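# Flip four-way rack big holes up, stand tubes cap-up

## Task

Rotate the four-way rack until the side carrying its four large holes faces upward, put it down on the table, then place each tube upright, cap at the top, inside one of those four large holes.

## Robot and tools

ROBOT. Two arms share one floor track that runs along y at x = 0. left_arm rides the carriage left_rail (always the one at larger y) and right_arm rides right_rail. Each arm base sits at x = 0, y = its carriage position_m, z = 0.04 m, facing +x. right_arm has a right hand and left_arm a mirrored left hand. Each hand has index, middle, ring and thumb driven by 16 motors, with rubber on the last 3 cm of each digit and a rigid mast near the wrist on the palm side.

FRAMES. Scene frame (used in results): fixed to the table, table top z = 0, +z up, +x the way the arms face, +y to their left; the table edge is at x = 0.17 m. Hand-point frame (used for offsets): +z along straightened fingers toward the tips, +y out of the palm face, +x across the palm away from the thumb on the right hand but toward the thumb on the left hand. The hand point sits just beyond the index/middle knuckles, about 6 cm out from the palm face.

execute_actions(actions, cameras). actions is a list run in order; each action may hold rows, steps, until, and left_rail / right_rail commands. rows: 1 to 15 rows, each applied for one control step of 1/30 s. A row is a single flat list of 48 numbers in [-1, 1] covering both arms: first left_arm's 24, then right_arm's 24. Each block: dx, dy, dz, rx, ry, rz, then index_mcp, index_abd, index_pip, index_dip, middle_mcp, middle_abd, middle_pip, middle_dip, ring_mcp, ring_abd, ring_pip, ring_dip, thumb_cmc, thumb_axl, thumb_mcp, thumb_ipl, current_limit, speed. The six pose numbers are an offset, not a pose: measured from that arm's Hand target as it stood when the action began, in that Hand target's own axes; 1.0 = 0.6 m or 180 degrees; rx, ry, rz form one rotation vector. All rows of one action count from that same start, so a later action with the same offset moves again. Send all six as 0 to re-command the current Hand target. The 16 hinge numbers are absolute goal angles scaled between each hinge's two stops; toward -1 the finger hinges curl toward the palm and thumb_cmc swings the thumb in front of the palm. A 0 is a real goal, so to keep a hand unchanged resend its hand_goal, hand_current_limit and hand_speed. current_limit maps -1..+1 to 0..550 mA; speed sets hinge rate (speed+1)/2 x 8.5 rad/s; they begin at +0.4 and -0.6. steps: 1 to 450 (default 15), at least as many as rows; afterwards the arm keeps heading for the last row. Ramp offsets a little per row (0.01 per row is about 0.18 m/s) rather than jumping. until: ends the action when rail conditions hold, e.g. {"right_rail": {"position_status": ["!=", "moving"]}} or {"all": {"status": "ended"}}; numbers need a comparison (=, !=, <, <=, >, >=). Rail commands: position_m (left_rail -0.8 to 1.5 m, right_rail -1.5 to 0.8 m, an absolute place on the track), speed_m_s 0.01 to 1, acceleration_factor 0.1 to 1, or {"stop": true}. Keep carriages 0.78 m apart or more. Drive, then wait with until before reaching for things. cameras: list of names, ["all"] or []; images come by default only with an empty actions list.

move(target, speed, blend, stop_force, zero, blocking, cameras). target is one 48-number row or a list of up to 15 rows, same layout and offset meaning as above; every row in a list counts from the same Hand targets, not from the previous row. Paths are straight and do not avoid obstacles; total time capped at 10 s. speed: path top speed in m/s, 0.002 to 3.2, default 0.25 (one value or one per target). blend: corner rounding in metres for lists, 0 stops at each target. stop_force: 4 to 120 N, ends an arm's path when its wrist sensor feels that much push; use slow speeds for contact, omit it when moving away from something pressed. zero: with stop_force, true re-zeros first. blocking=false returns early; then use wait or stop before new rows or moves. The result adds a move: line such as done, off_target, held, moving or fault, plus limits (paced, held). Avoid paths passing near an arm's own base.

wait(seconds 0 to 10). stop() brakes a running move. zoom_image(camera, region [x0, y0, x1, y1] in pixels, at most 504 each way) from cam_high, cam_bench_left, cam_bench_mid, cam_bench_right, cam_left_wrist, cam_right_wrist. zero_wrist_force(arm: left_arm or right_arm). finished_scene(scene 1 or 2) ends the scene permanently.

RESULTS. end_effector_position (m) and end_effector_quat_wxyz in the scene frame, velocities; Hand target (the base for the next offsets); Joint positions (rail m, then shoulder pan, shoulder lift, elbow, wrist 1, wrist 2, wrist 3 in rad); joint torques; Wrist force/torque in hand axes; hand_goal, hand_measured, hand_current_ma, hand_state (moving, goal, blocked, overload); rail position_m, position_status (moving, done, contact_stop, time_out, stopped, stopped_with_arm, stopped_for_other_arm, stopped_for_other_carriage), position_answer (taken, not_taken); motor temperatures.

AVOID. Anything leaving the table, including onto the track or metal strip, fails the scene. Do not drop parts, release them while moving, or slam into things. Arms are stiff: aiming past a firm contact can trigger a fault; forces near 150 N or joint torques at limits (elbow 138, wrists 49.6 N m) stop the arm for 10 s. Keep finger motor currents below about 495 mA or they shut down after 5 s. Hot motors (85 C) lock the arm. Never let the arms or hands press on each other. Orientation commands are clipped to 32 degrees per step from the current pose.

Each tool is called after "Emit:" as name(argument=value, ...), one argument or row to a line, values as JSON.

## Session

Emit:
execute_actions(
  actions=[],
)

Scene clock: 0.00 s.
left_arm: end_effector_position=(+0.3781, +1.0832, +0.6699) hand_goal=(+0.754, +0.000, +0.576, +0.696, +0.754, +0.000, +0.576, +0.696, +0.754, +0.000, +0.576, +0.696, +0.714, +0.678, +0.226, +0.168) hand_measured=(+0.754, +0.000, +0.576, +0.696, +0.754, +0.000, +0.576, +0.696, +0.754, +0.000, +0.576, +0.696, +0.714, +0.678, +0.226, +0.168) hand_current_ma=(+0, +0, +0, +0, +0, +0, +0, +0, +0, +0, +0, +0, +0, +0, +0, +0) hand_state=(goal, goal, goal, goal, goal, goal, goal, goal, goal, goal, goal, goal, goal, goal, goal, goal) hand_current_limit=0.40 hand_speed=-0.60 end_effector_quat_wxyz=(+0.000, +1.000, +0.000, +0.000) | right_arm: end_effector_position=(+0.3781, -0.6132, +0.6699) hand_goal=(+0.754, +0.000, +0.576, +0.696, +0.754, +0.000, +0.576, +0.696, +0.754, +0.000, +0.576, +0.696, +0.714, +0.678, +0.226, +0.168) hand_measured=(+0.754, +0.000, +0.576, +0.696, +0.754, +0.000, +0.576, +0.696, +0.754, +0.000, +0.576, +0.696, +0.714, +0.678, +0.226, +0.168) hand_current_ma=(+0, +0, +0, +0, +0, +0, +0, +0, +0, +0, +0, +0, +0, +0, +0, +0) hand_state=(goal, goal, goal, goal, goal, goal, goal, goal, goal, goal, goal, goal, goal, goal, goal, goal) hand_current_limit=0.40 hand_speed=-0.60 end_effector_quat_wxyz=(+0.000, +0.000, +1.000, +0.000)
Joint positions: left_arm=[1.089 -0.28 -1.775 1.606 1.739 1.571 -1.851] | right_arm=[-0.777 -0.281 -1.775 1.606 1.739 1.571 1.29]
Joint velocities: within noise
Joint torques (N m): no reading
Motor temperatures (°C): left_arm=[34 27 35 34 34 42] | right_arm=[31 35 30 34 40 40]
Wrist force (N): no reading
Wrist torque (N m): no reading
Wrist force, peak (N): no reading
Hand target: left_arm +0.3781, +1.0832, +0.6699; +0.000, +1.000, +0.000, +0.000 | right_arm +0.3781, -0.6132, +0.6699; +0.000, +0.000, +1.000, +0.000
left_rail: position_m=1.089 position_status=done
right_rail: position_m=-0.777 position_status=done

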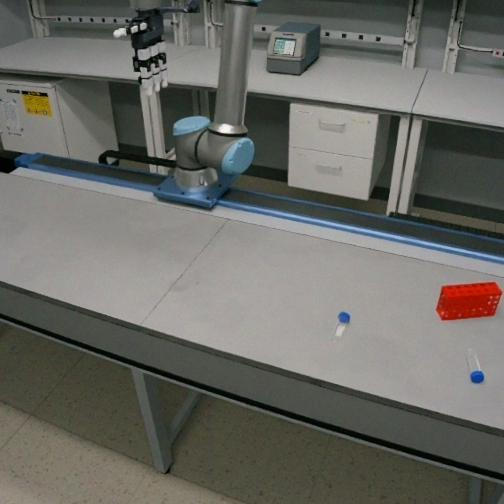

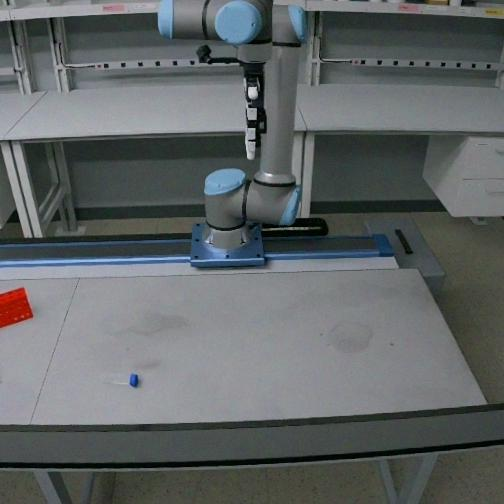

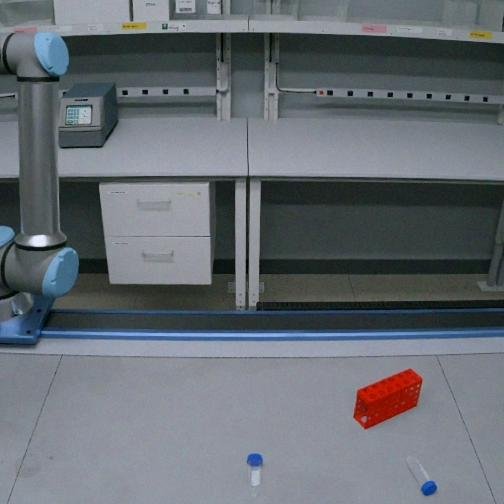

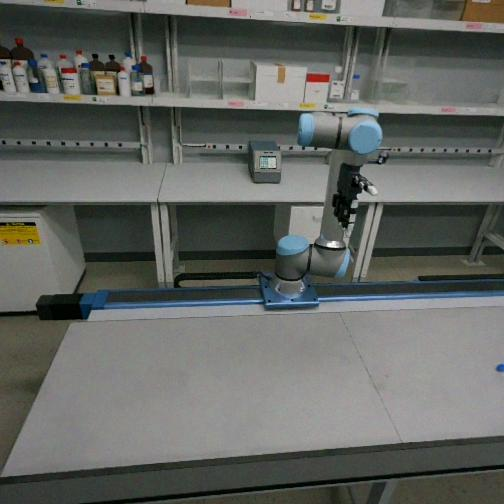

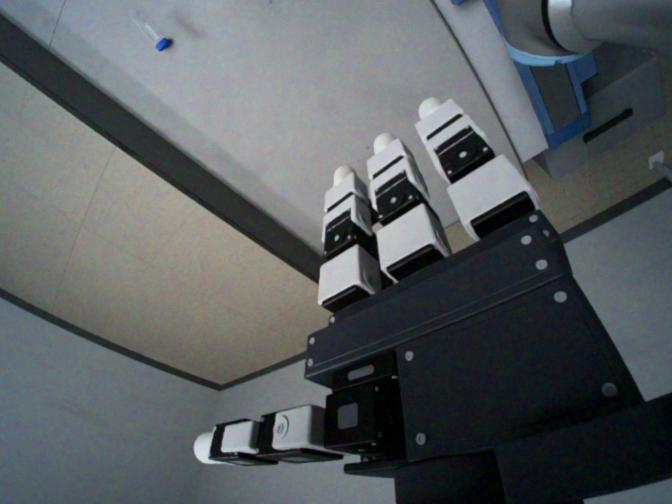

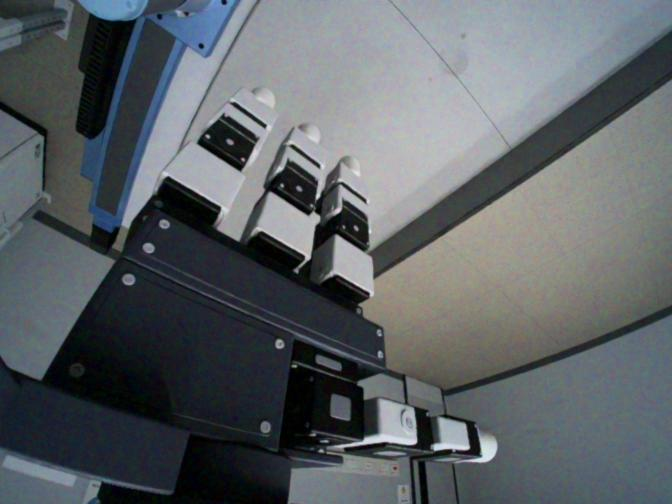

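Emit:
zoom_image(
  camera="cam_bench_mid",
  region=[330, 350, 460, 504],
)

Emit:
zoom_image(
  camera="cam_high",
  region=[320, 260, 504, 400],
)

Emit:
zoom_image(
  camera="cam_bench_mid",
  region=[200, 430, 300, 504],
)

Scaled by 3.273 from the camera's 504x504 image, which has a finer 720x720 frame.

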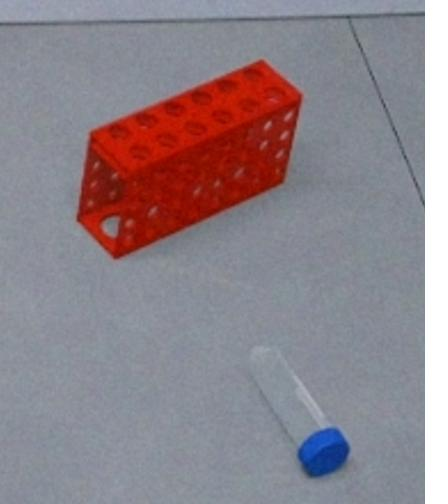

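Scaled by 2.739 from the camera's 504x504 image, which has a finer 720x720 frame.

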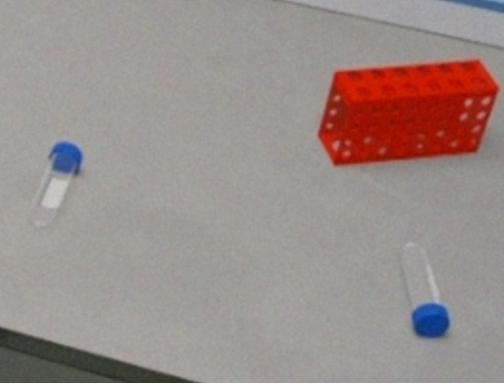

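Scaled by 5.040 from the camera's 504x504 image, which has a finer 720x720 frame.

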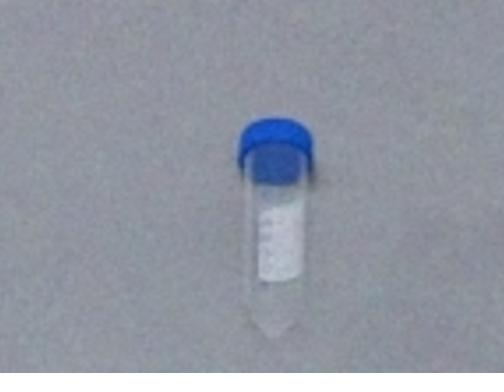

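Emit:
execute_actions(
  actions=[
    {"left_rail": {"position_m": 1.5}, "right_rail": {"position_m": -0.2}, "steps": 120, "until": {"right_rail": {"position_status": ["!=", "moving"]}}},
  ],
  cameras=["cam_high", "cam_bench_mid", "cam_right_wrist"],
)

Scene clock: 179.47 s.
left_arm: end_effector_position=(+0.3781, +1.4938, +0.6699) hand_goal=(+0.754, +0.000, +0.576, +0.696, +0.754, +0.000, +0.576, +0.696, +0.754, +0.000, +0.576, +0.696, +0.714, +0.678, +0.226, +0.168) hand_measured=(+0.754, +0.000, +0.576, +0.696, +0.754, +0.000, +0.576, +0.696, +0.754, +0.000, +0.576, +0.696, +0.714, +0.678, +0.224, +0.168) hand_current_ma=(+0, +0, +0, +0, +0, +0, +0, +0, +0, +0, +0, +0, +0, +0, -1, +0) hand_state=(goal, goal, goal, goal, goal, goal, goal, goal, goal, goal, goal, goal, goal, goal, goal, goal) hand_current_limit=0.40 hand_speed=-0.60 end_effector_quat_wxyz=(+0.000, +1.000, +0.000, +0.000) | right_arm: end_effector_position=(+0.3781, -0.0362, +0.6699) hand_goal=(+0.754, +0.000, +0.576, +0.696, +0.754, +0.000, +0.576, +0.696, +0.754, +0.000, +0.576, +0.696, +0.714, +0.678, +0.226, +0.168) hand_measured=(+0.754, +0.000, +0.576, +0.696, +0.754, +0.000, +0.576, +0.696, +0.754, +0.000, +0.576, +0.696, +0.714, +0.678, +0.224, +0.168) hand_current_ma=(+0, +0, +0, +0, +0, +0, +0, +0, +0, +0, +0, +0, +0, +0, -1, +0) hand_state=(goal, goal, goal, goal, goal, goal, goal, goal, goal, goal, goal, goal, goal, goal, goal, goal) hand_current_limit=0.40 hand_speed=-0.60 end_effector_quat_wxyz=(+0.000, +0.000, +1.000, +0.000)
Joint positions: left_arm=[1.5 -0.28 -1.775 1.606 1.739 1.571 -1.851] | right_arm=[-0.2 -0.281 -1.775 1.606 1.739 1.571 1.29]
Joint torques (N m): left_arm=[1.33 -18.62 -37.19 4.45 0.3 0.46] | right_arm=[-0.57 -18.22 -39.93 3.8 0.02 0.65]
Wrist force (N): left_arm=[-0.3 -0.3 -0.4] | right_arm=[0.5 -0.1 -0.3]
Wrist torque (N m): left_arm=[0.00 0.03 -0.02] | right_arm=[0.01 -0.05 0.04]
Wrist force, peak (N): left_arm=[-0.4 -1.9 -0.7] | right_arm=[0.3 -1.9 -0.1]
Hand target: left_arm +0.3781, +1.4938, +0.6699; +0.000, +1.000, +0.000, +0.000 | right_arm +0.3781, -0.0362, +0.6699; +0.000, +0.000, +1.000, +0.000
left_rail: position_m=1.500 position_status=done
right_rail: position_m=-0.200 position_status=done
camera_calibration:
cam_right_wrist: T_world_to_cam=[[0.746944, 0.663805, -0.0379139, -0.195964], [0.483939, -0.503678, 0.715619, -0.725927], [0.455935, -0.552876, -0.697461, 0.397041], [0, 0, 0, 1]] pos_world=[0.316654, -0.0160374, 0.788978]
Images, in order (width x height): cam_high 504x504, cam_bench_mid 504x504, cam_right_wrist 672x504.

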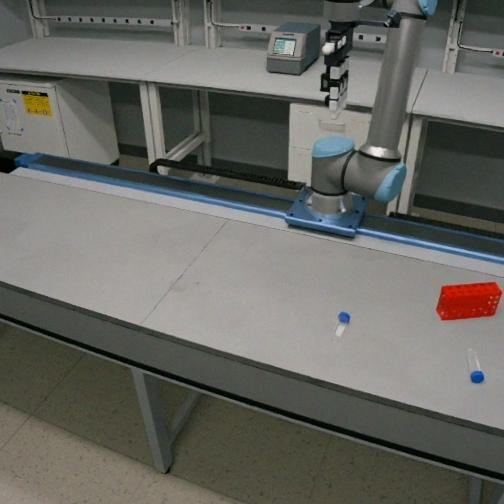

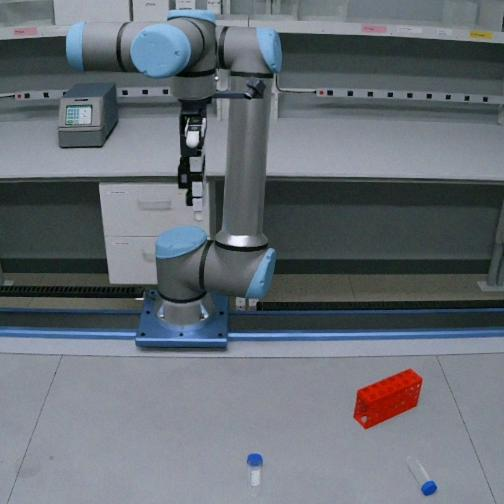

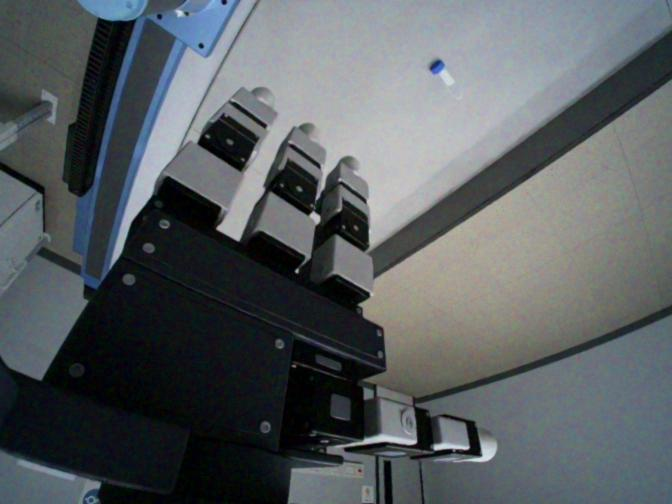

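Emit:
move(
  target=[0,0,0,0,0,0,0.754,0,0.576,0.696,0.754,0,0.576,0.696,0.754,0,0.576,0.696,0.714,0.678,0.226,0.168,0.4,-0.6,-0.12,0.665,0.617,0.3087,-0.4846,-0.4846,0.479,0,0.212,0.406,0.479,0,0.212,0.406,0.479,0,0.212,0.406,-0.686,0.677,0.449,-0.373,0.4,-0.6],
  speed=0.25,
  cameras=["cam_high", "cam_bench_mid", "cam_right_wrist"],
)

Scene clock: 186.80 s.
left_arm: end_effector_position=(+0.3781, +1.4938, +0.6699) hand_goal=(+0.754, +0.000, +0.576, +0.696, +0.754, +0.000, +0.576, +0.696, +0.754, +0.000, +0.576, +0.696, +0.714, +0.678, +0.226, +0.168) hand_measured=(+0.754, +0.000, +0.576, +0.696, +0.754, +0.000, +0.576, +0.696, +0.754, +0.000, +0.576, +0.696, +0.714, +0.678, +0.224, +0.168) hand_current_ma=(+0, +0, +0, +0, +0, +0, +0, +0, +0, +0, +0, +0, +0, +0, -1, +0) hand_state=(goal, goal, goal, goal, goal, goal, goal, goal, goal, goal, goal, goal, goal, goal, goal, goal) hand_current_limit=0.40 hand_speed=-0.60 end_effector_quat_wxyz=(+0.000, +1.000, +0.000, +0.000) | right_arm: end_effector_position=(+0.4501, +0.3628, +0.2998) hand_goal=(+0.480, +0.000, +0.212, +0.406, +0.480, +0.000, +0.212, +0.406, +0.480, +0.000, +0.212, +0.406, -0.686, +0.678, +0.450, -0.372) hand_measured=(+0.472, +0.000, +0.212, +0.408, +0.472, +0.000, +0.212, +0.408, +0.474, +0.000, +0.212, +0.408, -0.686, +0.678, +0.446, -0.370) hand_current_ma=(-3, +0, +0, +0, -3, +0, +0, +0, -3, +0, +0, +1, +0, +0, -1, +0) hand_state=(goal, goal, goal, goal, goal, goal, goal, goal, goal, goal, goal, goal, goal, goal, goal, goal) hand_current_limit=0.40 hand_speed=-0.60 end_effector_quat_wxyz=(+0.596, -0.596, +0.380, -0.380)
Joint positions: left_arm=[1.5 -0.28 -1.775 1.606 1.739 1.571 -1.851] | right_arm=[-0.2 0.719 -1.573 2.186 -0.612 1.854 0.001]
Joint torques (N m): left_arm=[1.32 -16.09 -37.11 4.13 0.2 0.16] | right_arm=[-11.37 -20.64 -32.23 -4.97 -2.2 -2.79]
Wrist force (N): left_arm=[-0.1 0.0 -0.6] | right_arm=[0.6 0.9 -0.3]
Wrist torque (N m): left_arm=[0.06 0.00 0.00] | right_arm=[-0.12 0.01 0.17]
Wrist force, peak (N): left_arm=[-0.3 -0.5 -0.8] | right_arm=[0.5 1.8 0.1]
Hand target: left_arm +0.3781, +1.4938, +0.6699; +0.000, +1.000, +0.000, +0.000 | right_arm +0.4501, +0.3628, +0.2997; +0.596, -0.596, +0.380, -0.380
Off the commanded pose: left_arm 0.000 m, 0 deg | right_arm 0.000 m, 0 deg.
left_rail: position_m=1.500 position_status=done
right_rail: position_m=-0.200 position_status=done
move: done
camera_calibration:
cam_right_wrist: T_world_to_cam=[[-0.281296, 0.693437, -0.663338, 0.110871], [-0.852595, 0.136638, 0.504392, 0.137676], [0.440401, 0.707443, 0.552785, -0.498448], [0, 0, 0, 1]] pos_world=[0.368086, 0.25693, 0.279637]
Images, in order (width x height): cam_high 504x504, cam_bench_mid 504x504, cam_right_wrist 672x504.

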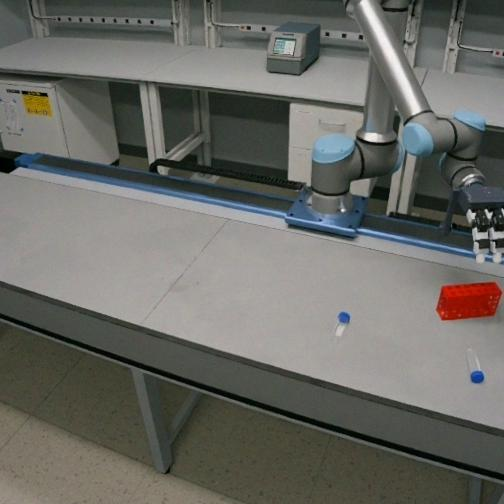

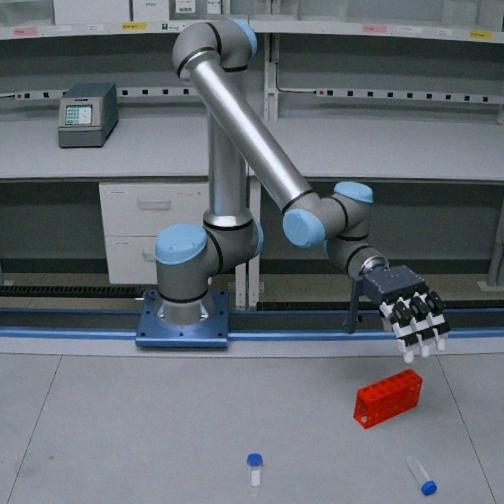

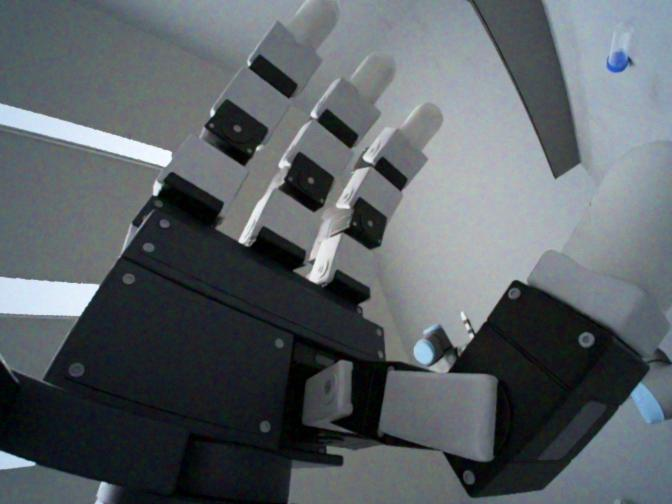

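Emit:
zoom_image(
  camera="cam_bench_mid",
  region=[330, 240, 470, 440],
)

Emit:
zoom_image(
  camera="cam_high",
  region=[404, 160, 504, 330],
)

Scaled by 2.520 from the camera's 504x504 image, which has a finer 720x720 frame.

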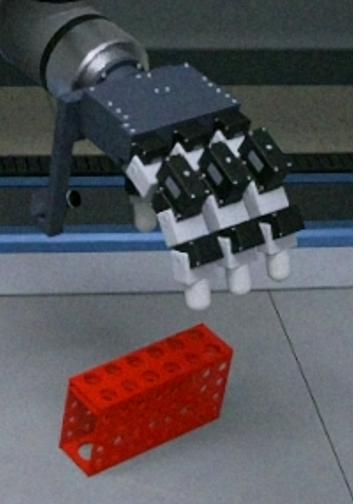

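Scaled by 2.965 from the camera's 504x504 image, which has a finer 720x720 frame.

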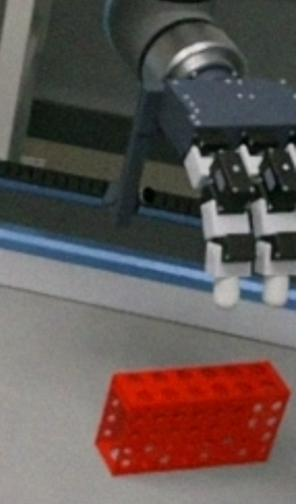

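Emit:
move(
  target=[0,0,0,0,0,0,0.754,0,0.576,0.696,0.754,0,0.576,0.696,0.754,0,0.576,0.696,0.714,0.678,0.226,0.168,0.4,-0.6,-0.0178,0.1833,-0.0579,0,0,0,0.479,0,0.212,0.406,0.479,0,0.212,0.406,0.479,0,0.212,0.406,-0.686,0.677,0.449,-0.373,0.4,-0.6],
  speed=0.15,
  cameras=["cam_high", "cam_bench_left", "cam_bench_mid", "cam_right_wrist"],
)

Emit:
zoom_image(
  camera="cam_bench_mid",
  region=[330, 290, 470, 440],
)

Emit:
zoom_image(
  camera="cam_high",
  region=[404, 200, 504, 330],
)

Emit:
zoom_image(
  camera="cam_bench_left",
  region=[0, 220, 120, 350],
)

Scene clock: 203.73 s.
left_arm: end_effector_position=(+0.3781, +1.4938, +0.6699) hand_goal=(+0.754, +0.000, +0.576, +0.696, +0.754, +0.000, +0.576, +0.696, +0.754, +0.000, +0.576, +0.696, +0.714, +0.678, +0.226, +0.168) hand_measured=(+0.754, +0.000, +0.576, +0.696, +0.754, +0.000, +0.576, +0.696, +0.754, +0.000, +0.576, +0.696, +0.714, +0.678, +0.224, +0.168) hand_current_ma=(+0, +0, +0, +0, +0, +0, +0, +0, +0, +0, +0, +0, +0, +0, -1, +0) hand_state=(goal, goal, goal, goal, goal, goal, goal, goal, goal, goal, goal, goal, goal, goal, goal, goal) hand_current_limit=0.40 hand_speed=-0.60 end_effector_quat_wxyz=(+0.000, +1.000, +0.000, +0.000) | right_arm: end_effector_position=(+0.4141, +0.3579, +0.1899) hand_goal=(+0.480, +0.000, +0.212, +0.406, +0.480, +0.000, +0.212, +0.406, +0.480, +0.000, +0.212, +0.406, -0.686, +0.678, +0.450, -0.372) hand_measured=(+0.472, +0.000, +0.212, +0.408, +0.472, +0.000, +0.212, +0.408, +0.472, +0.000, +0.212, +0.408, -0.686, +0.678, +0.446, -0.370) hand_current_ma=(-4, +0, +0, +0, -3, +0, +0, +0, -3, +0, +0, +1, +0, +0, -1, +0) hand_state=(goal, goal, goal, goal, goal, goal, goal, goal, goal, goal, goal, goal, goal, goal, goal, goal) hand_current_limit=0.40 hand_speed=-0.60 end_effector_quat_wxyz=(+0.596, -0.596, +0.380, -0.380)
Joint positions: left_arm=[1.5 -0.28 -1.775 1.606 1.739 1.571 -1.851] | right_arm=[-0.2 0.764 -1.452 2.315 -0.863 1.899 0.001]
Joint torques (N m): left_arm=[0.74 -17.56 -37.82 4.42 0.52 0.47] | right_arm=[12.37 -22.73 -24.88 -5.11 2.37 -3.25]
Wrist force (N): left_arm=[0.0 -0.1 -0.8] | right_arm=[0.3 1.0 0.2]
Wrist torque (N m): left_arm=[0.05 -0.01 -0.01] | right_arm=[-0.03 0.01 0.18]
Wrist force, peak (N): left_arm=[-0.4 -0.3 -0.9] | right_arm=[0.3 1.9 -0.6]
Hand target: left_arm +0.3781, +1.4938, +0.6699; +0.000, +1.000, +0.000, +0.000 | right_arm +0.4141, +0.3579, +0.1897; +0.596, -0.596, +0.380, -0.380
Off the commanded pose: left_arm 0.000 m, 0 deg | right_arm 0.000 m, 0 deg.
left_rail: position_m=1.500 position_status=done
right_rail: position_m=-0.200 position_status=done
move: done
camera_calibration:
cam_right_wrist: T_world_to_cam=[[-0.281319, 0.693322, -0.663449, 0.0313651], [-0.852729, 0.136484, 0.504208, 0.163211], [0.440129, 0.707585, 0.55282, -0.418257], [0, 0, 0, 1]] pos_world=[0.332085, 0.25193, 0.169737]
Images, in order (width x height): cam_high 504x504, cam_bench_left 504x504, cam_bench_mid 504x504, cam_right_wrist 672x504.

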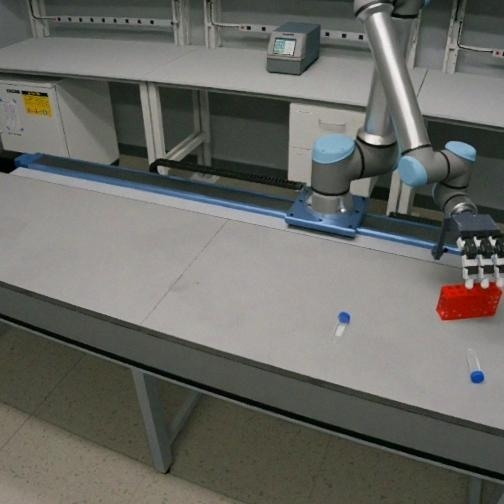

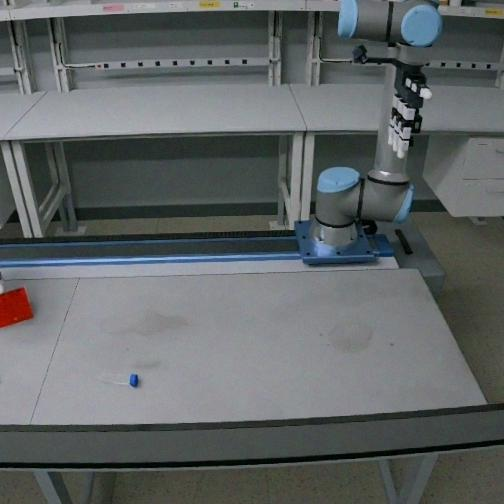

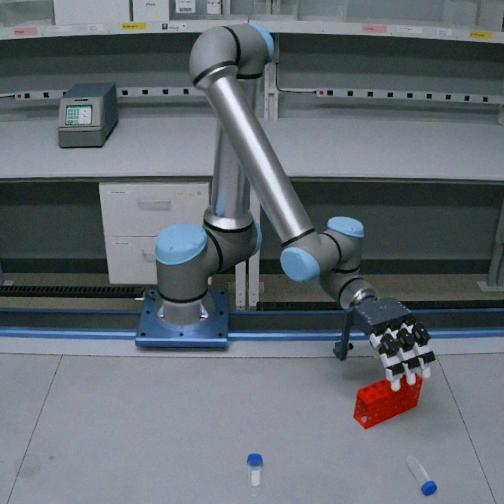

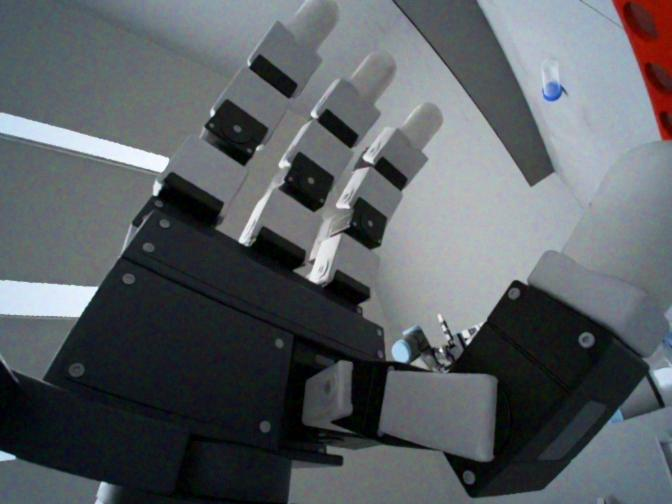

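Scaled by 3.360 from the camera's 504x504 image, which has a finer 720x720 frame.

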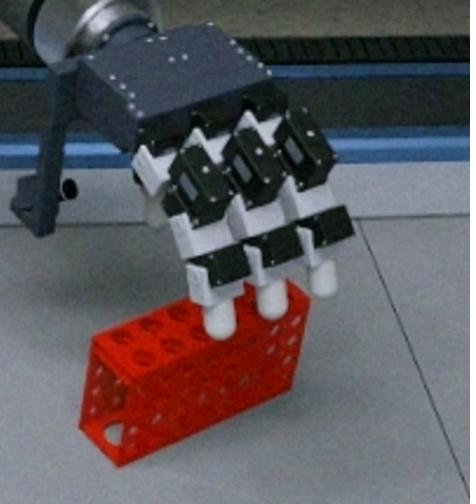

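Scaled by 3.877 from the camera's 504x504 image, which has a finer 720x720 frame.

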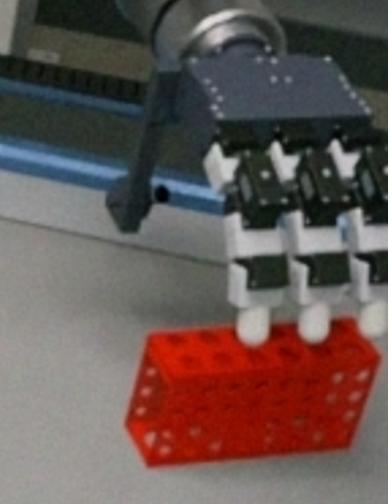

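Scaled by 3.877 from the camera's 504x504 image, which has a finer 720x720 frame.

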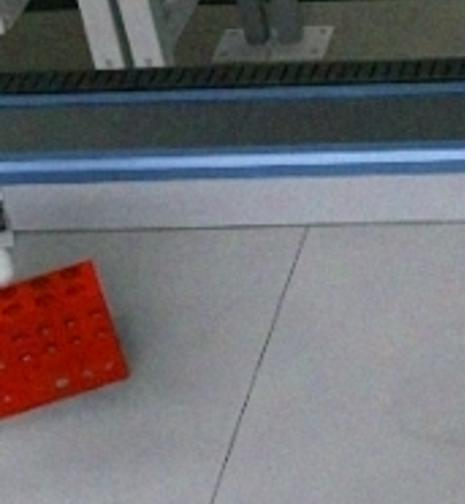

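Emit:
move(
  target=[0,0,0,0,0,0,0.754,0,0.576,0.696,0.754,0,0.576,0.696,0.754,0,0.576,0.696,0.714,0.678,0.226,0.168,0.4,-0.6,-0.01,0.18,0,0,0,0,0.479,0,0.212,0.406,0.479,0,0.212,0.406,0.479,0,0.212,0.406,-0.686,0.677,0.449,-0.373,0.4,-0.6],
  speed=0.1,
  stop_force=12,
  cameras=["cam_high", "cam_bench_mid", "cam_right_wrist"],
)

Emit:
zoom_image(
  camera="cam_bench_mid",
  region=[330, 290, 470, 440],
)

Emit:
zoom_image(
  camera="cam_high",
  region=[404, 200, 504, 330],
)

Scene clock: 221.03 s.
left_arm: end_effector_position=(+0.3781, +1.4938, +0.6699) hand_goal=(+0.754, +0.000, +0.576, +0.696, +0.754, +0.000, +0.576, +0.696, +0.754, +0.000, +0.576, +0.696, +0.714, +0.678, +0.226, +0.168) hand_measured=(+0.754, +0.000, +0.576, +0.696, +0.754, +0.000, +0.576, +0.696, +0.754, +0.000, +0.576, +0.696, +0.714, +0.678, +0.224, +0.168) hand_current_ma=(+0, +0, +0, +0, +0, +0, +0, +0, +0, +0, +0, +0, +0, +0, -1, +0) hand_state=(goal, goal, goal, goal, goal, goal, goal, goal, goal, goal, goal, goal, goal, goal, goal, goal) hand_current_limit=0.40 hand_speed=-0.60 end_effector_quat_wxyz=(+0.000, +1.000, +0.000, +0.000) | right_arm: end_effector_position=(+0.4115, +0.3634, +0.0817) hand_goal=(+0.480, +0.000, +0.212, +0.406, +0.480, +0.000, +0.212, +0.406, +0.480, +0.000, +0.212, +0.406, -0.686, +0.678, +0.450, -0.372) hand_measured=(+0.472, +0.000, +0.212, +0.408, +0.472, +0.000, +0.212, +0.408, +0.472, +0.000, +0.212, +0.408, -0.686, +0.678, +0.446, -0.370) hand_current_ma=(-4, +0, +0, +0, -3, +0, +0, +0, -3, +0, +0, +1, +0, +0, -1, +0) hand_state=(goal, goal, goal, goal, goal, goal, goal, goal, goal, goal, goal, goal, goal, goal, goal, goal) hand_current_limit=0.40 hand_speed=-0.60 end_effector_quat_wxyz=(+0.596, -0.596, +0.380, -0.380)
Joint positions: left_arm=[1.5 -0.28 -1.775 1.606 1.739 1.571 -1.851] | right_arm=[-0.2 0.777 -1.241 2.359 -1.117 1.912 0.001]
Joint torques (N m): left_arm=[3.19 -18.1 -37.46 3.7 0.29 0.37] | right_arm=[13.11 -32.47 -16.25 -5.12 2.78 -2.99]
Wrist force (N): left_arm=[-0.1 -0.2 -0.4] | right_arm=[1.1 -0.3 -0.2]
Wrist torque (N m): left_arm=[0.02 0.01 0.00] | right_arm=[-0.18 -0.05 0.22]
Wrist force, peak (N): left_arm=[-0.4 -0.1 -1.0] | right_arm=[-0.3 1.5 0.0]
Hand target: left_arm +0.3781, +1.4938, +0.6699; +0.000, +1.000, +0.000, +0.000 | right_arm +0.4115, +0.3634, +0.0817; +0.596, -0.596, +0.380, -0.380
Off the commanded pose: left_arm 0.000 m, 0 deg | right_arm 0.000 m, 0 deg.
left_rail: position_m=1.500 position_status=done
right_rail: position_m=-0.200 position_status=done
move: done
camera_calibration:
cam_right_wrist: T_world_to_cam=[[-0.281291, 0.693368, -0.663412, -0.0449217], [-0.852751, 0.136448, 0.504181, 0.214766], [0.440105, 0.707546, 0.552889, -0.36123], [0, 0, 0, 1]] pos_world=[0.329485, 0.25743, 0.0616375]
Images, in order (width x height): cam_high 504x504, cam_bench_mid 504x504, cam_right_wrist 672x504.

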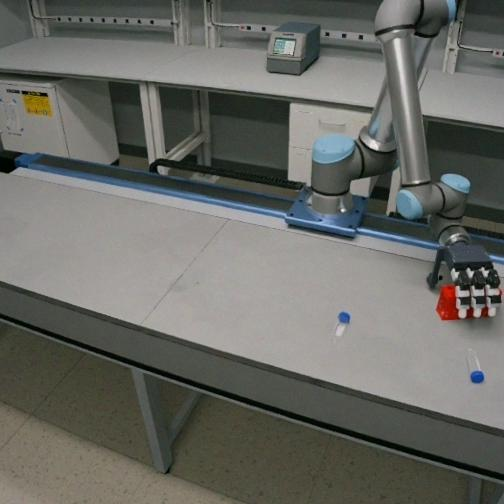

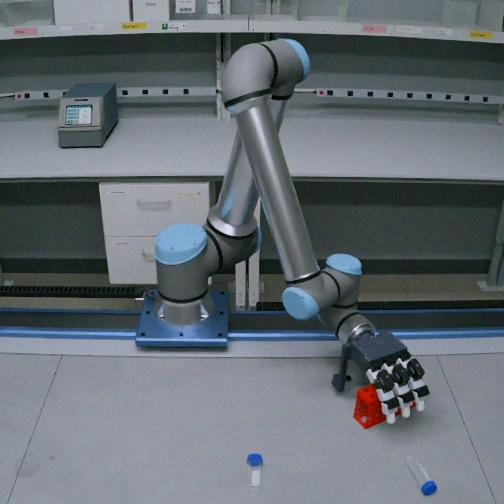

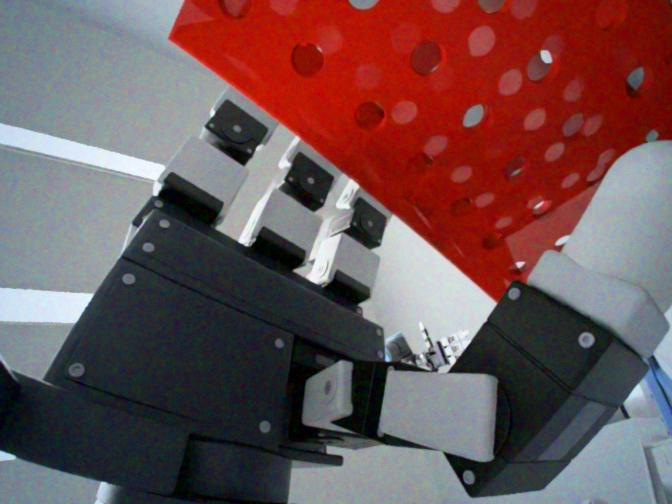

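Scaled by 3.360 from the camera's 504x504 image, which has a finer 720x720 frame.

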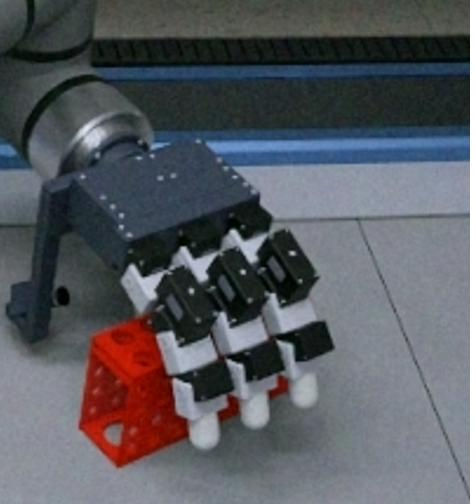

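Scaled by 3.877 from the camera's 504x504 image, which has a finer 720x720 frame.

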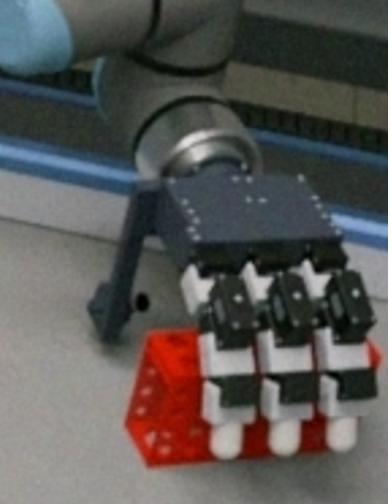

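Emit:
execute_actions(
  actions=[
    {"rows": [[0,0,0,0,0,0,0.754,0,0.576,0.696,0.754,0,0.576,0.696,0.754,0,0.576,0.696,0.714,0.678,0.226,0.168,0.4,-0.6,0,0,0,0,0,0,0.342,0,-0.182,0.406,0.342,0,-0.182,0.406,0.479,0,0.212,0.406,-0.686,0.677,0.09,-0.503,0.2,-0.85]], "steps": 60},
  ],
  cameras=["cam_high", "cam_bench_mid", "cam_right_wrist"],
)

Emit:
zoom_image(
  camera="cam_bench_mid",
  region=[330, 290, 470, 440],
)

Scene clock: 233.63 s.
left_arm: end_effector_position=(+0.3781, +1.4938, +0.6699) hand_goal=(+0.754, +0.000, +0.576, +0.696, +0.754, +0.000, +0.576, +0.696, +0.754, +0.000, +0.576, +0.696, +0.714, +0.678, +0.226, +0.168) hand_measured=(+0.754, +0.000, +0.576, +0.696, +0.754, +0.000, +0.576, +0.696, +0.754, +0.000, +0.576, +0.696, +0.714, +0.678, +0.224, +0.168) hand_current_ma=(+0, +0, +0, +0, +0, +0, +0, +0, +0, +0, +0, +0, +0, +0, -1, +0) hand_state=(goal, goal, goal, goal, goal, goal, goal, goal, goal, goal, goal, goal, goal, goal, goal, goal) hand_current_limit=0.40 hand_speed=-0.60 end_effector_quat_wxyz=(+0.000, +1.000, +0.000, +0.000) | right_arm: end_effector_position=(+0.4115, +0.3634, +0.0817) hand_goal=(+0.342, +0.000, -0.182, +0.406, +0.342, +0.000, -0.182, +0.406, +0.480, +0.000, +0.212, +0.406, -0.686, +0.678, +0.090, -0.502) hand_measured=(+0.356, +0.000, -0.150, +0.414, +0.358, +0.000, -0.144, +0.416, +0.472, +0.000, +0.212, +0.408, -0.684, +0.678, +0.172, -0.486) hand_current_ma=(+10, +0, +31, +3, +12, +0, +43, +4, -3, +0, +0, +1, +0, +0, +240, +15) hand_state=(goal, goal, blocked, goal, goal, goal, blocked, goal, goal, goal, goal, goal, goal, goal, blocked, goal) hand_current_limit=0.20 hand_speed=-0.85 end_effector_quat_wxyz=(+0.596, -0.596, +0.380, -0.380)
Joint positions: left_arm=[1.5 -0.28 -1.775 1.606 1.739 1.571 -1.851] | right_arm=[-0.2 0.777 -1.241 2.359 -1.117 1.912 0.001]
Joint torques (N m): left_arm=[1.01 -16.27 -38.47 4.04 0.46 0.42] | right_arm=[10.11 -35.73 -21.47 -4.11 2 -3.19]
Wrist force (N): left_arm=[-0.1 0.0 -0.7] | right_arm=[0.5 1.4 0.0]
Wrist torque (N m): left_arm=[0.07 0.00 0.00] | right_arm=[-0.14 0.03 0.17]
Wrist force, peak (N): left_arm=[-0.7 -0.4 -0.6] | right_arm=[0.7 1.9 -0.8]
Hand target: left_arm +0.3781, +1.4938, +0.6699; +0.000, +1.000, +0.000, +0.000 | right_arm +0.4115, +0.3634, +0.0817; +0.596, -0.596, +0.380, -0.380
Off the commanded pose: left_arm 0.000 m, 0 deg | right_arm 0.000 m, 0 deg.
left_rail: position_m=1.500 position_status=done
right_rail: position_m=-0.200 position_status=done
camera_calibration:
cam_right_wrist: T_world_to_cam=[[-0.281291, 0.693368, -0.663412, -0.0449217], [-0.852751, 0.136448, 0.504181, 0.214766], [0.440105, 0.707546, 0.552889, -0.36123], [0, 0, 0, 1]] pos_world=[0.329485, 0.25743, 0.0616375]
Images, in order (width x height): cam_high 504x504, cam_bench_mid 504x504, cam_right_wrist 672x504.

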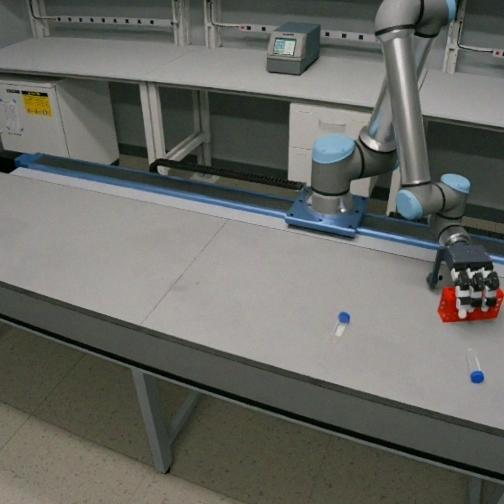

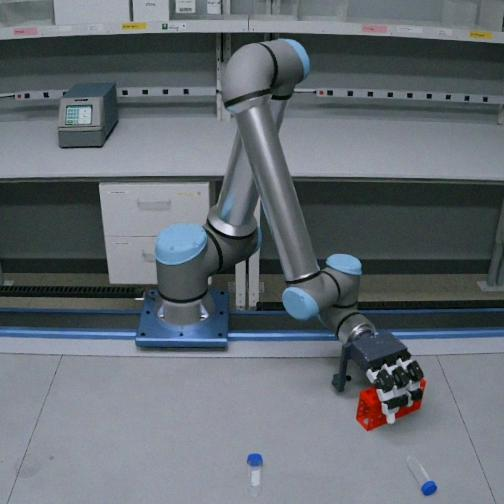

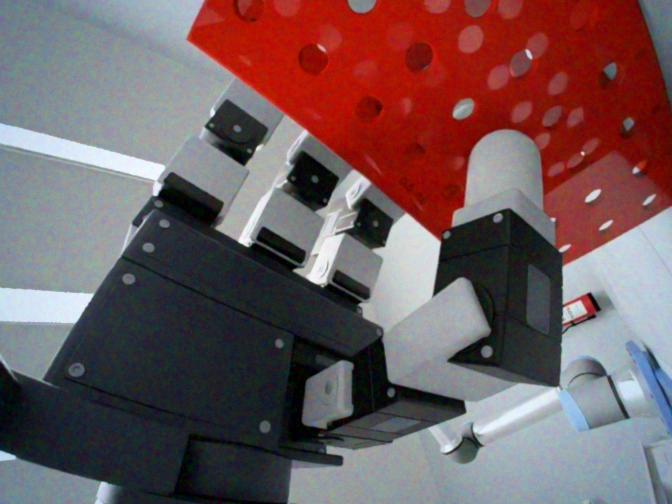

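Scaled by 3.360 from the camera's 504x504 image, which has a finer 720x720 frame.

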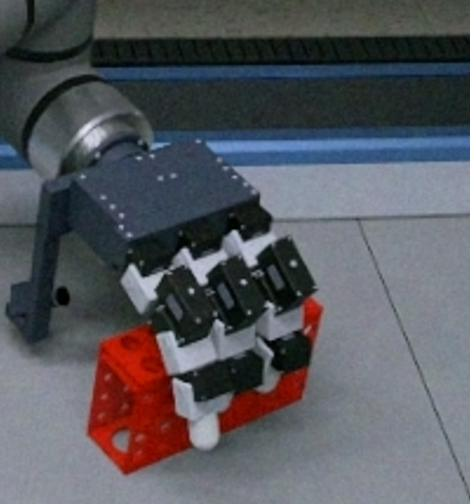

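Emit:
execute_actions(
  actions=[
    {"rows": [[0,0,0,0,0,0,0.754,0,0.576,0.696,0.754,0,0.576,0.696,0.754,0,0.576,0.696,0.714,0.678,0.226,0.168,0.4,-0.6,0,0,0,0,0,0,0.28,0,-0.3,0.406,0.28,0,-0.3,0.406,0.479,0,0.212,0.406,-0.686,0.677,0.09,-0.503,0.2,-0.85]], "steps": 30},
  ],
  cameras=[],
)

Emit:
move(
  target=[0,0,0,0,0,0,0.754,0,0.576,0.696,0.754,0,0.576,0.696,0.754,0,0.576,0.696,0.714,0.678,0.226,0.168,0.4,-0.6,0,-0.083,0,0,0,0,0.28,0,-0.3,0.406,0.28,0,-0.3,0.406,0.479,0,0.212,0.406,-0.686,0.677,0.09,-0.503,0.2,-0.85],
  speed=0.05,
  cameras=["cam_high", "cam_bench_mid", "cam_right_wrist"],
)

Emit:
zoom_image(
  camera="cam_bench_mid",
  region=[330, 290, 470, 440],
)

Scene clock: 237.70 s.
left_arm: end_effector_position=(+0.3781, +1.4938, +0.6699) hand_goal=(+0.754, +0.000, +0.576, +0.696, +0.754, +0.000, +0.576, +0.696, +0.754, +0.000, +0.576, +0.696, +0.714, +0.678, +0.226, +0.168) hand_measured=(+0.754, +0.000, +0.576, +0.696, +0.754, +0.000, +0.576, +0.696, +0.754, +0.000, +0.576, +0.696, +0.714, +0.678, +0.224, +0.168) hand_current_ma=(+0, +0, +0, +0, +0, +0, +0, +0, +0, +0, +0, +0, +0, +0, -1, +0) hand_state=(goal, goal, goal, goal, goal, goal, goal, goal, goal, goal, goal, goal, goal, goal, goal, goal) hand_current_limit=0.40 hand_speed=-0.60 end_effector_quat_wxyz=(+0.000, +1.000, +0.000, +0.000) | right_arm: end_effector_position=(+0.4115, +0.3634, +0.0817) hand_goal=(+0.280, +0.000, -0.300, +0.406, +0.280, +0.000, -0.300, +0.406, +0.480, +0.000, +0.212, +0.406, -0.686, +0.678, +0.090, -0.502) hand_measured=(+0.356, +0.000, -0.180, +0.430, +0.358, +0.000, -0.174, +0.432, +0.472, +0.000, +0.212, +0.408, -0.682, +0.680, +0.172, -0.478) hand_current_ma=(+153, +0, +292, +20, +159, +0, +312, +22, -3, +0, +0, +1, +1, +0, +240, +31) hand_state=(blocked, goal, blocked, blocked, blocked, goal, blocked, blocked, goal, goal, goal, goal, goal, goal, blocked, blocked) hand_current_limit=0.20 hand_speed=-0.85 end_effector_quat_wxyz=(+0.596, -0.596, +0.380, -0.380)
Joint positions: left_arm=[1.5 -0.28 -1.775 1.606 1.739 1.571 -1.851] | right_arm=[-0.2 0.777 -1.241 2.359 -1.117 1.912 0.001]
Joint torques (N m): left_arm=[0.17 -17.56 -37.52 4.3 0.51 0.44] | right_arm=[11.83 -42.4 -26.29 -3.09 2.05 -2.63]
Wrist force (N): left_arm=[-0.4 0.2 -0.5] | right_arm=[0.8 0.0 -0.3]
Wrist torque (N m): left_arm=[0.07 0.05 -0.04] | right_arm=[-0.10 -0.01 0.21]
Wrist force, peak (N): left_arm=[0.0 -0.1 -0.8] | right_arm=[0.9 2.3 -0.5]
Hand target: left_arm +0.3781, +1.4938, +0.6699; +0.000, +1.000, +0.000, +0.000 | right_arm +0.4115, +0.3634, +0.0817; +0.596, -0.596, +0.380, -0.380
Off the commanded pose: left_arm 0.000 m, 0 deg | right_arm 0.000 m, 0 deg.
left_rail: position_m=1.500 position_status=done
right_rail: position_m=-0.200 position_status=done
No camera images: "cameras" was empty.

Scene clock: 239.23 s.
left_arm: end_effector_position=(+0.3781, +1.4938, +0.6699) hand_goal=(+0.754, +0.000, +0.576, +0.696, +0.754, +0.000, +0.576, +0.696, +0.754, +0.000, +0.576, +0.696, +0.714, +0.678, +0.226, +0.168) hand_measured=(+0.754, +0.000, +0.576, +0.696, +0.754, +0.000, +0.576, +0.696, +0.754, +0.000, +0.576, +0.696, +0.714, +0.678, +0.224, +0.168) hand_current_ma=(+0, +0, +0, +0, +0, +0, +0, +0, +0, +0, +0, +0, +0, +0, -1, +0) hand_state=(goal, goal, goal, goal, goal, goal, goal, goal, goal, goal, goal, goal, goal, goal, goal, goal) hand_current_limit=0.40 hand_speed=-0.60 end_effector_quat_wxyz=(+0.000, +1.000, +0.000, +0.000) | right_arm: end_effector_position=(+0.4115, +0.3633, +0.1314) hand_goal=(+0.280, +0.000, -0.300, +0.406, +0.280, +0.000, -0.300, +0.406, +0.480, +0.000, +0.212, +0.406, -0.686, +0.678, +0.090, -0.502) hand_measured=(+0.356, +0.000, -0.184, +0.430, +0.358, +0.000, -0.180, +0.432, +0.472, +0.000, +0.212, +0.408, -0.682, +0.680, +0.174, -0.470) hand_current_ma=(+153, +0, +271, +20, +159, +0, +289, +22, -3, +0, +0, +1, +1, +0, +248, +49) hand_state=(blocked, goal, blocked, blocked, blocked, goal, blocked, blocked, goal, goal, goal, goal, goal, goal, blocked, blocked) hand_current_limit=0.20 hand_speed=-0.85 end_effector_quat_wxyz=(+0.596, -0.596, +0.380, -0.380)
Joint positions: left_arm=[1.5 -0.28 -1.775 1.606 1.739 1.571 -1.851] | right_arm=[-0.2 0.777 -1.341 2.341 -1 1.912 0]
Joint torques (N m): left_arm=[0.52 -15.81 -37.82 4.34 0.56 0.33] | right_arm=[-6 -50.37 -33.22 1.03 -0.32 1.64]
Wrist force (N): left_arm=[-0.1 -0.1 -0.2] | right_arm=[0.3 1.7 0.1]
Wrist torque (N m): left_arm=[0.01 0.01 0.00] | right_arm=[-0.13 0.05 0.17]
Wrist force, peak (N): left_arm=[0.0 0.2 -0.8] | right_arm=[0.8 2.3 -0.4]
Hand target: left_arm +0.3781, +1.4938, +0.6699; +0.000, +1.000, +0.000, +0.000 | right_arm +0.4115, +0.3633, +0.1315; +0.596, -0.596, +0.380, -0.380
Off the commanded pose: left_arm 0.000 m, 0 deg | right_arm 0.000 m, 0 deg.
left_rail: position_m=1.500 position_status=done
right_rail: position_m=-0.200 position_status=done
move: done
camera_calibration:
cam_right_wrist: T_world_to_cam=[[-0.281233, 0.693255, -0.663555, -0.011991], [-0.852772, 0.136571, 0.504112, 0.189742], [0.4401, 0.707634, 0.55278, -0.388663], [0, 0, 0, 1]] pos_world=[0.329485, 0.257431, 0.111237]
Images, in order (width x height): cam_high 504x504, cam_bench_mid 504x504, cam_right_wrist 672x504.

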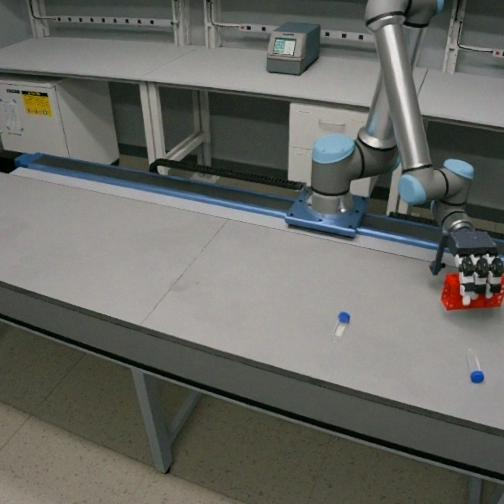

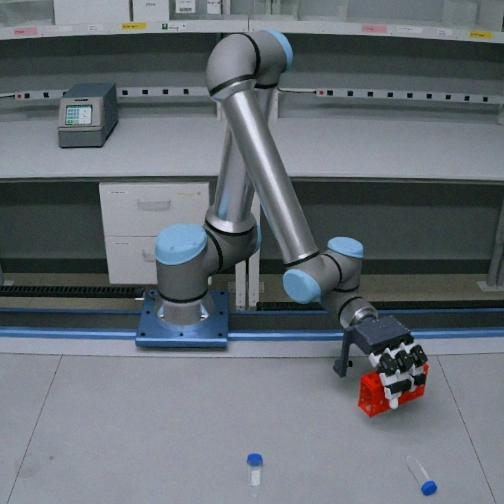

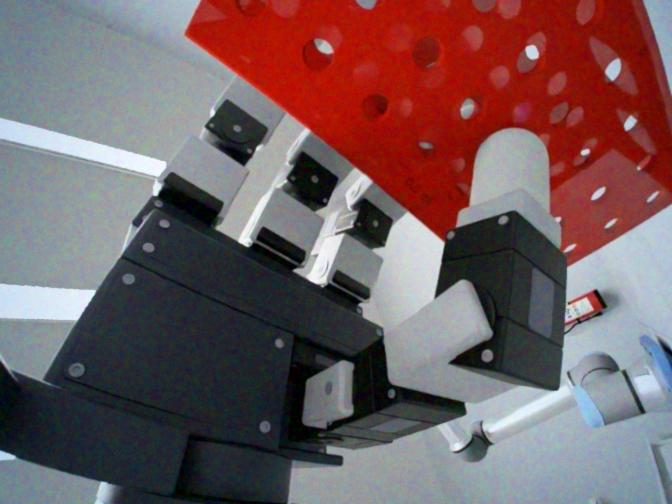

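Scaled by 3.360 from the camera's 504x504 image, which has a finer 720x720 frame.

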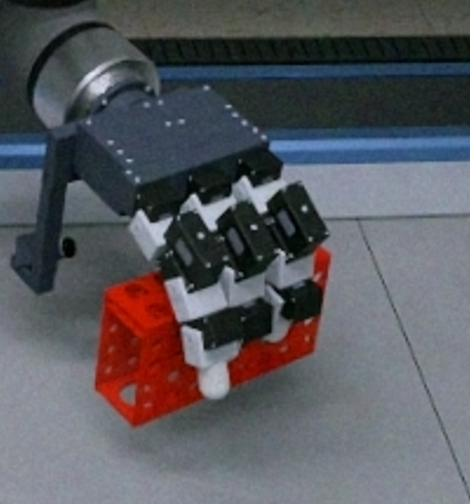

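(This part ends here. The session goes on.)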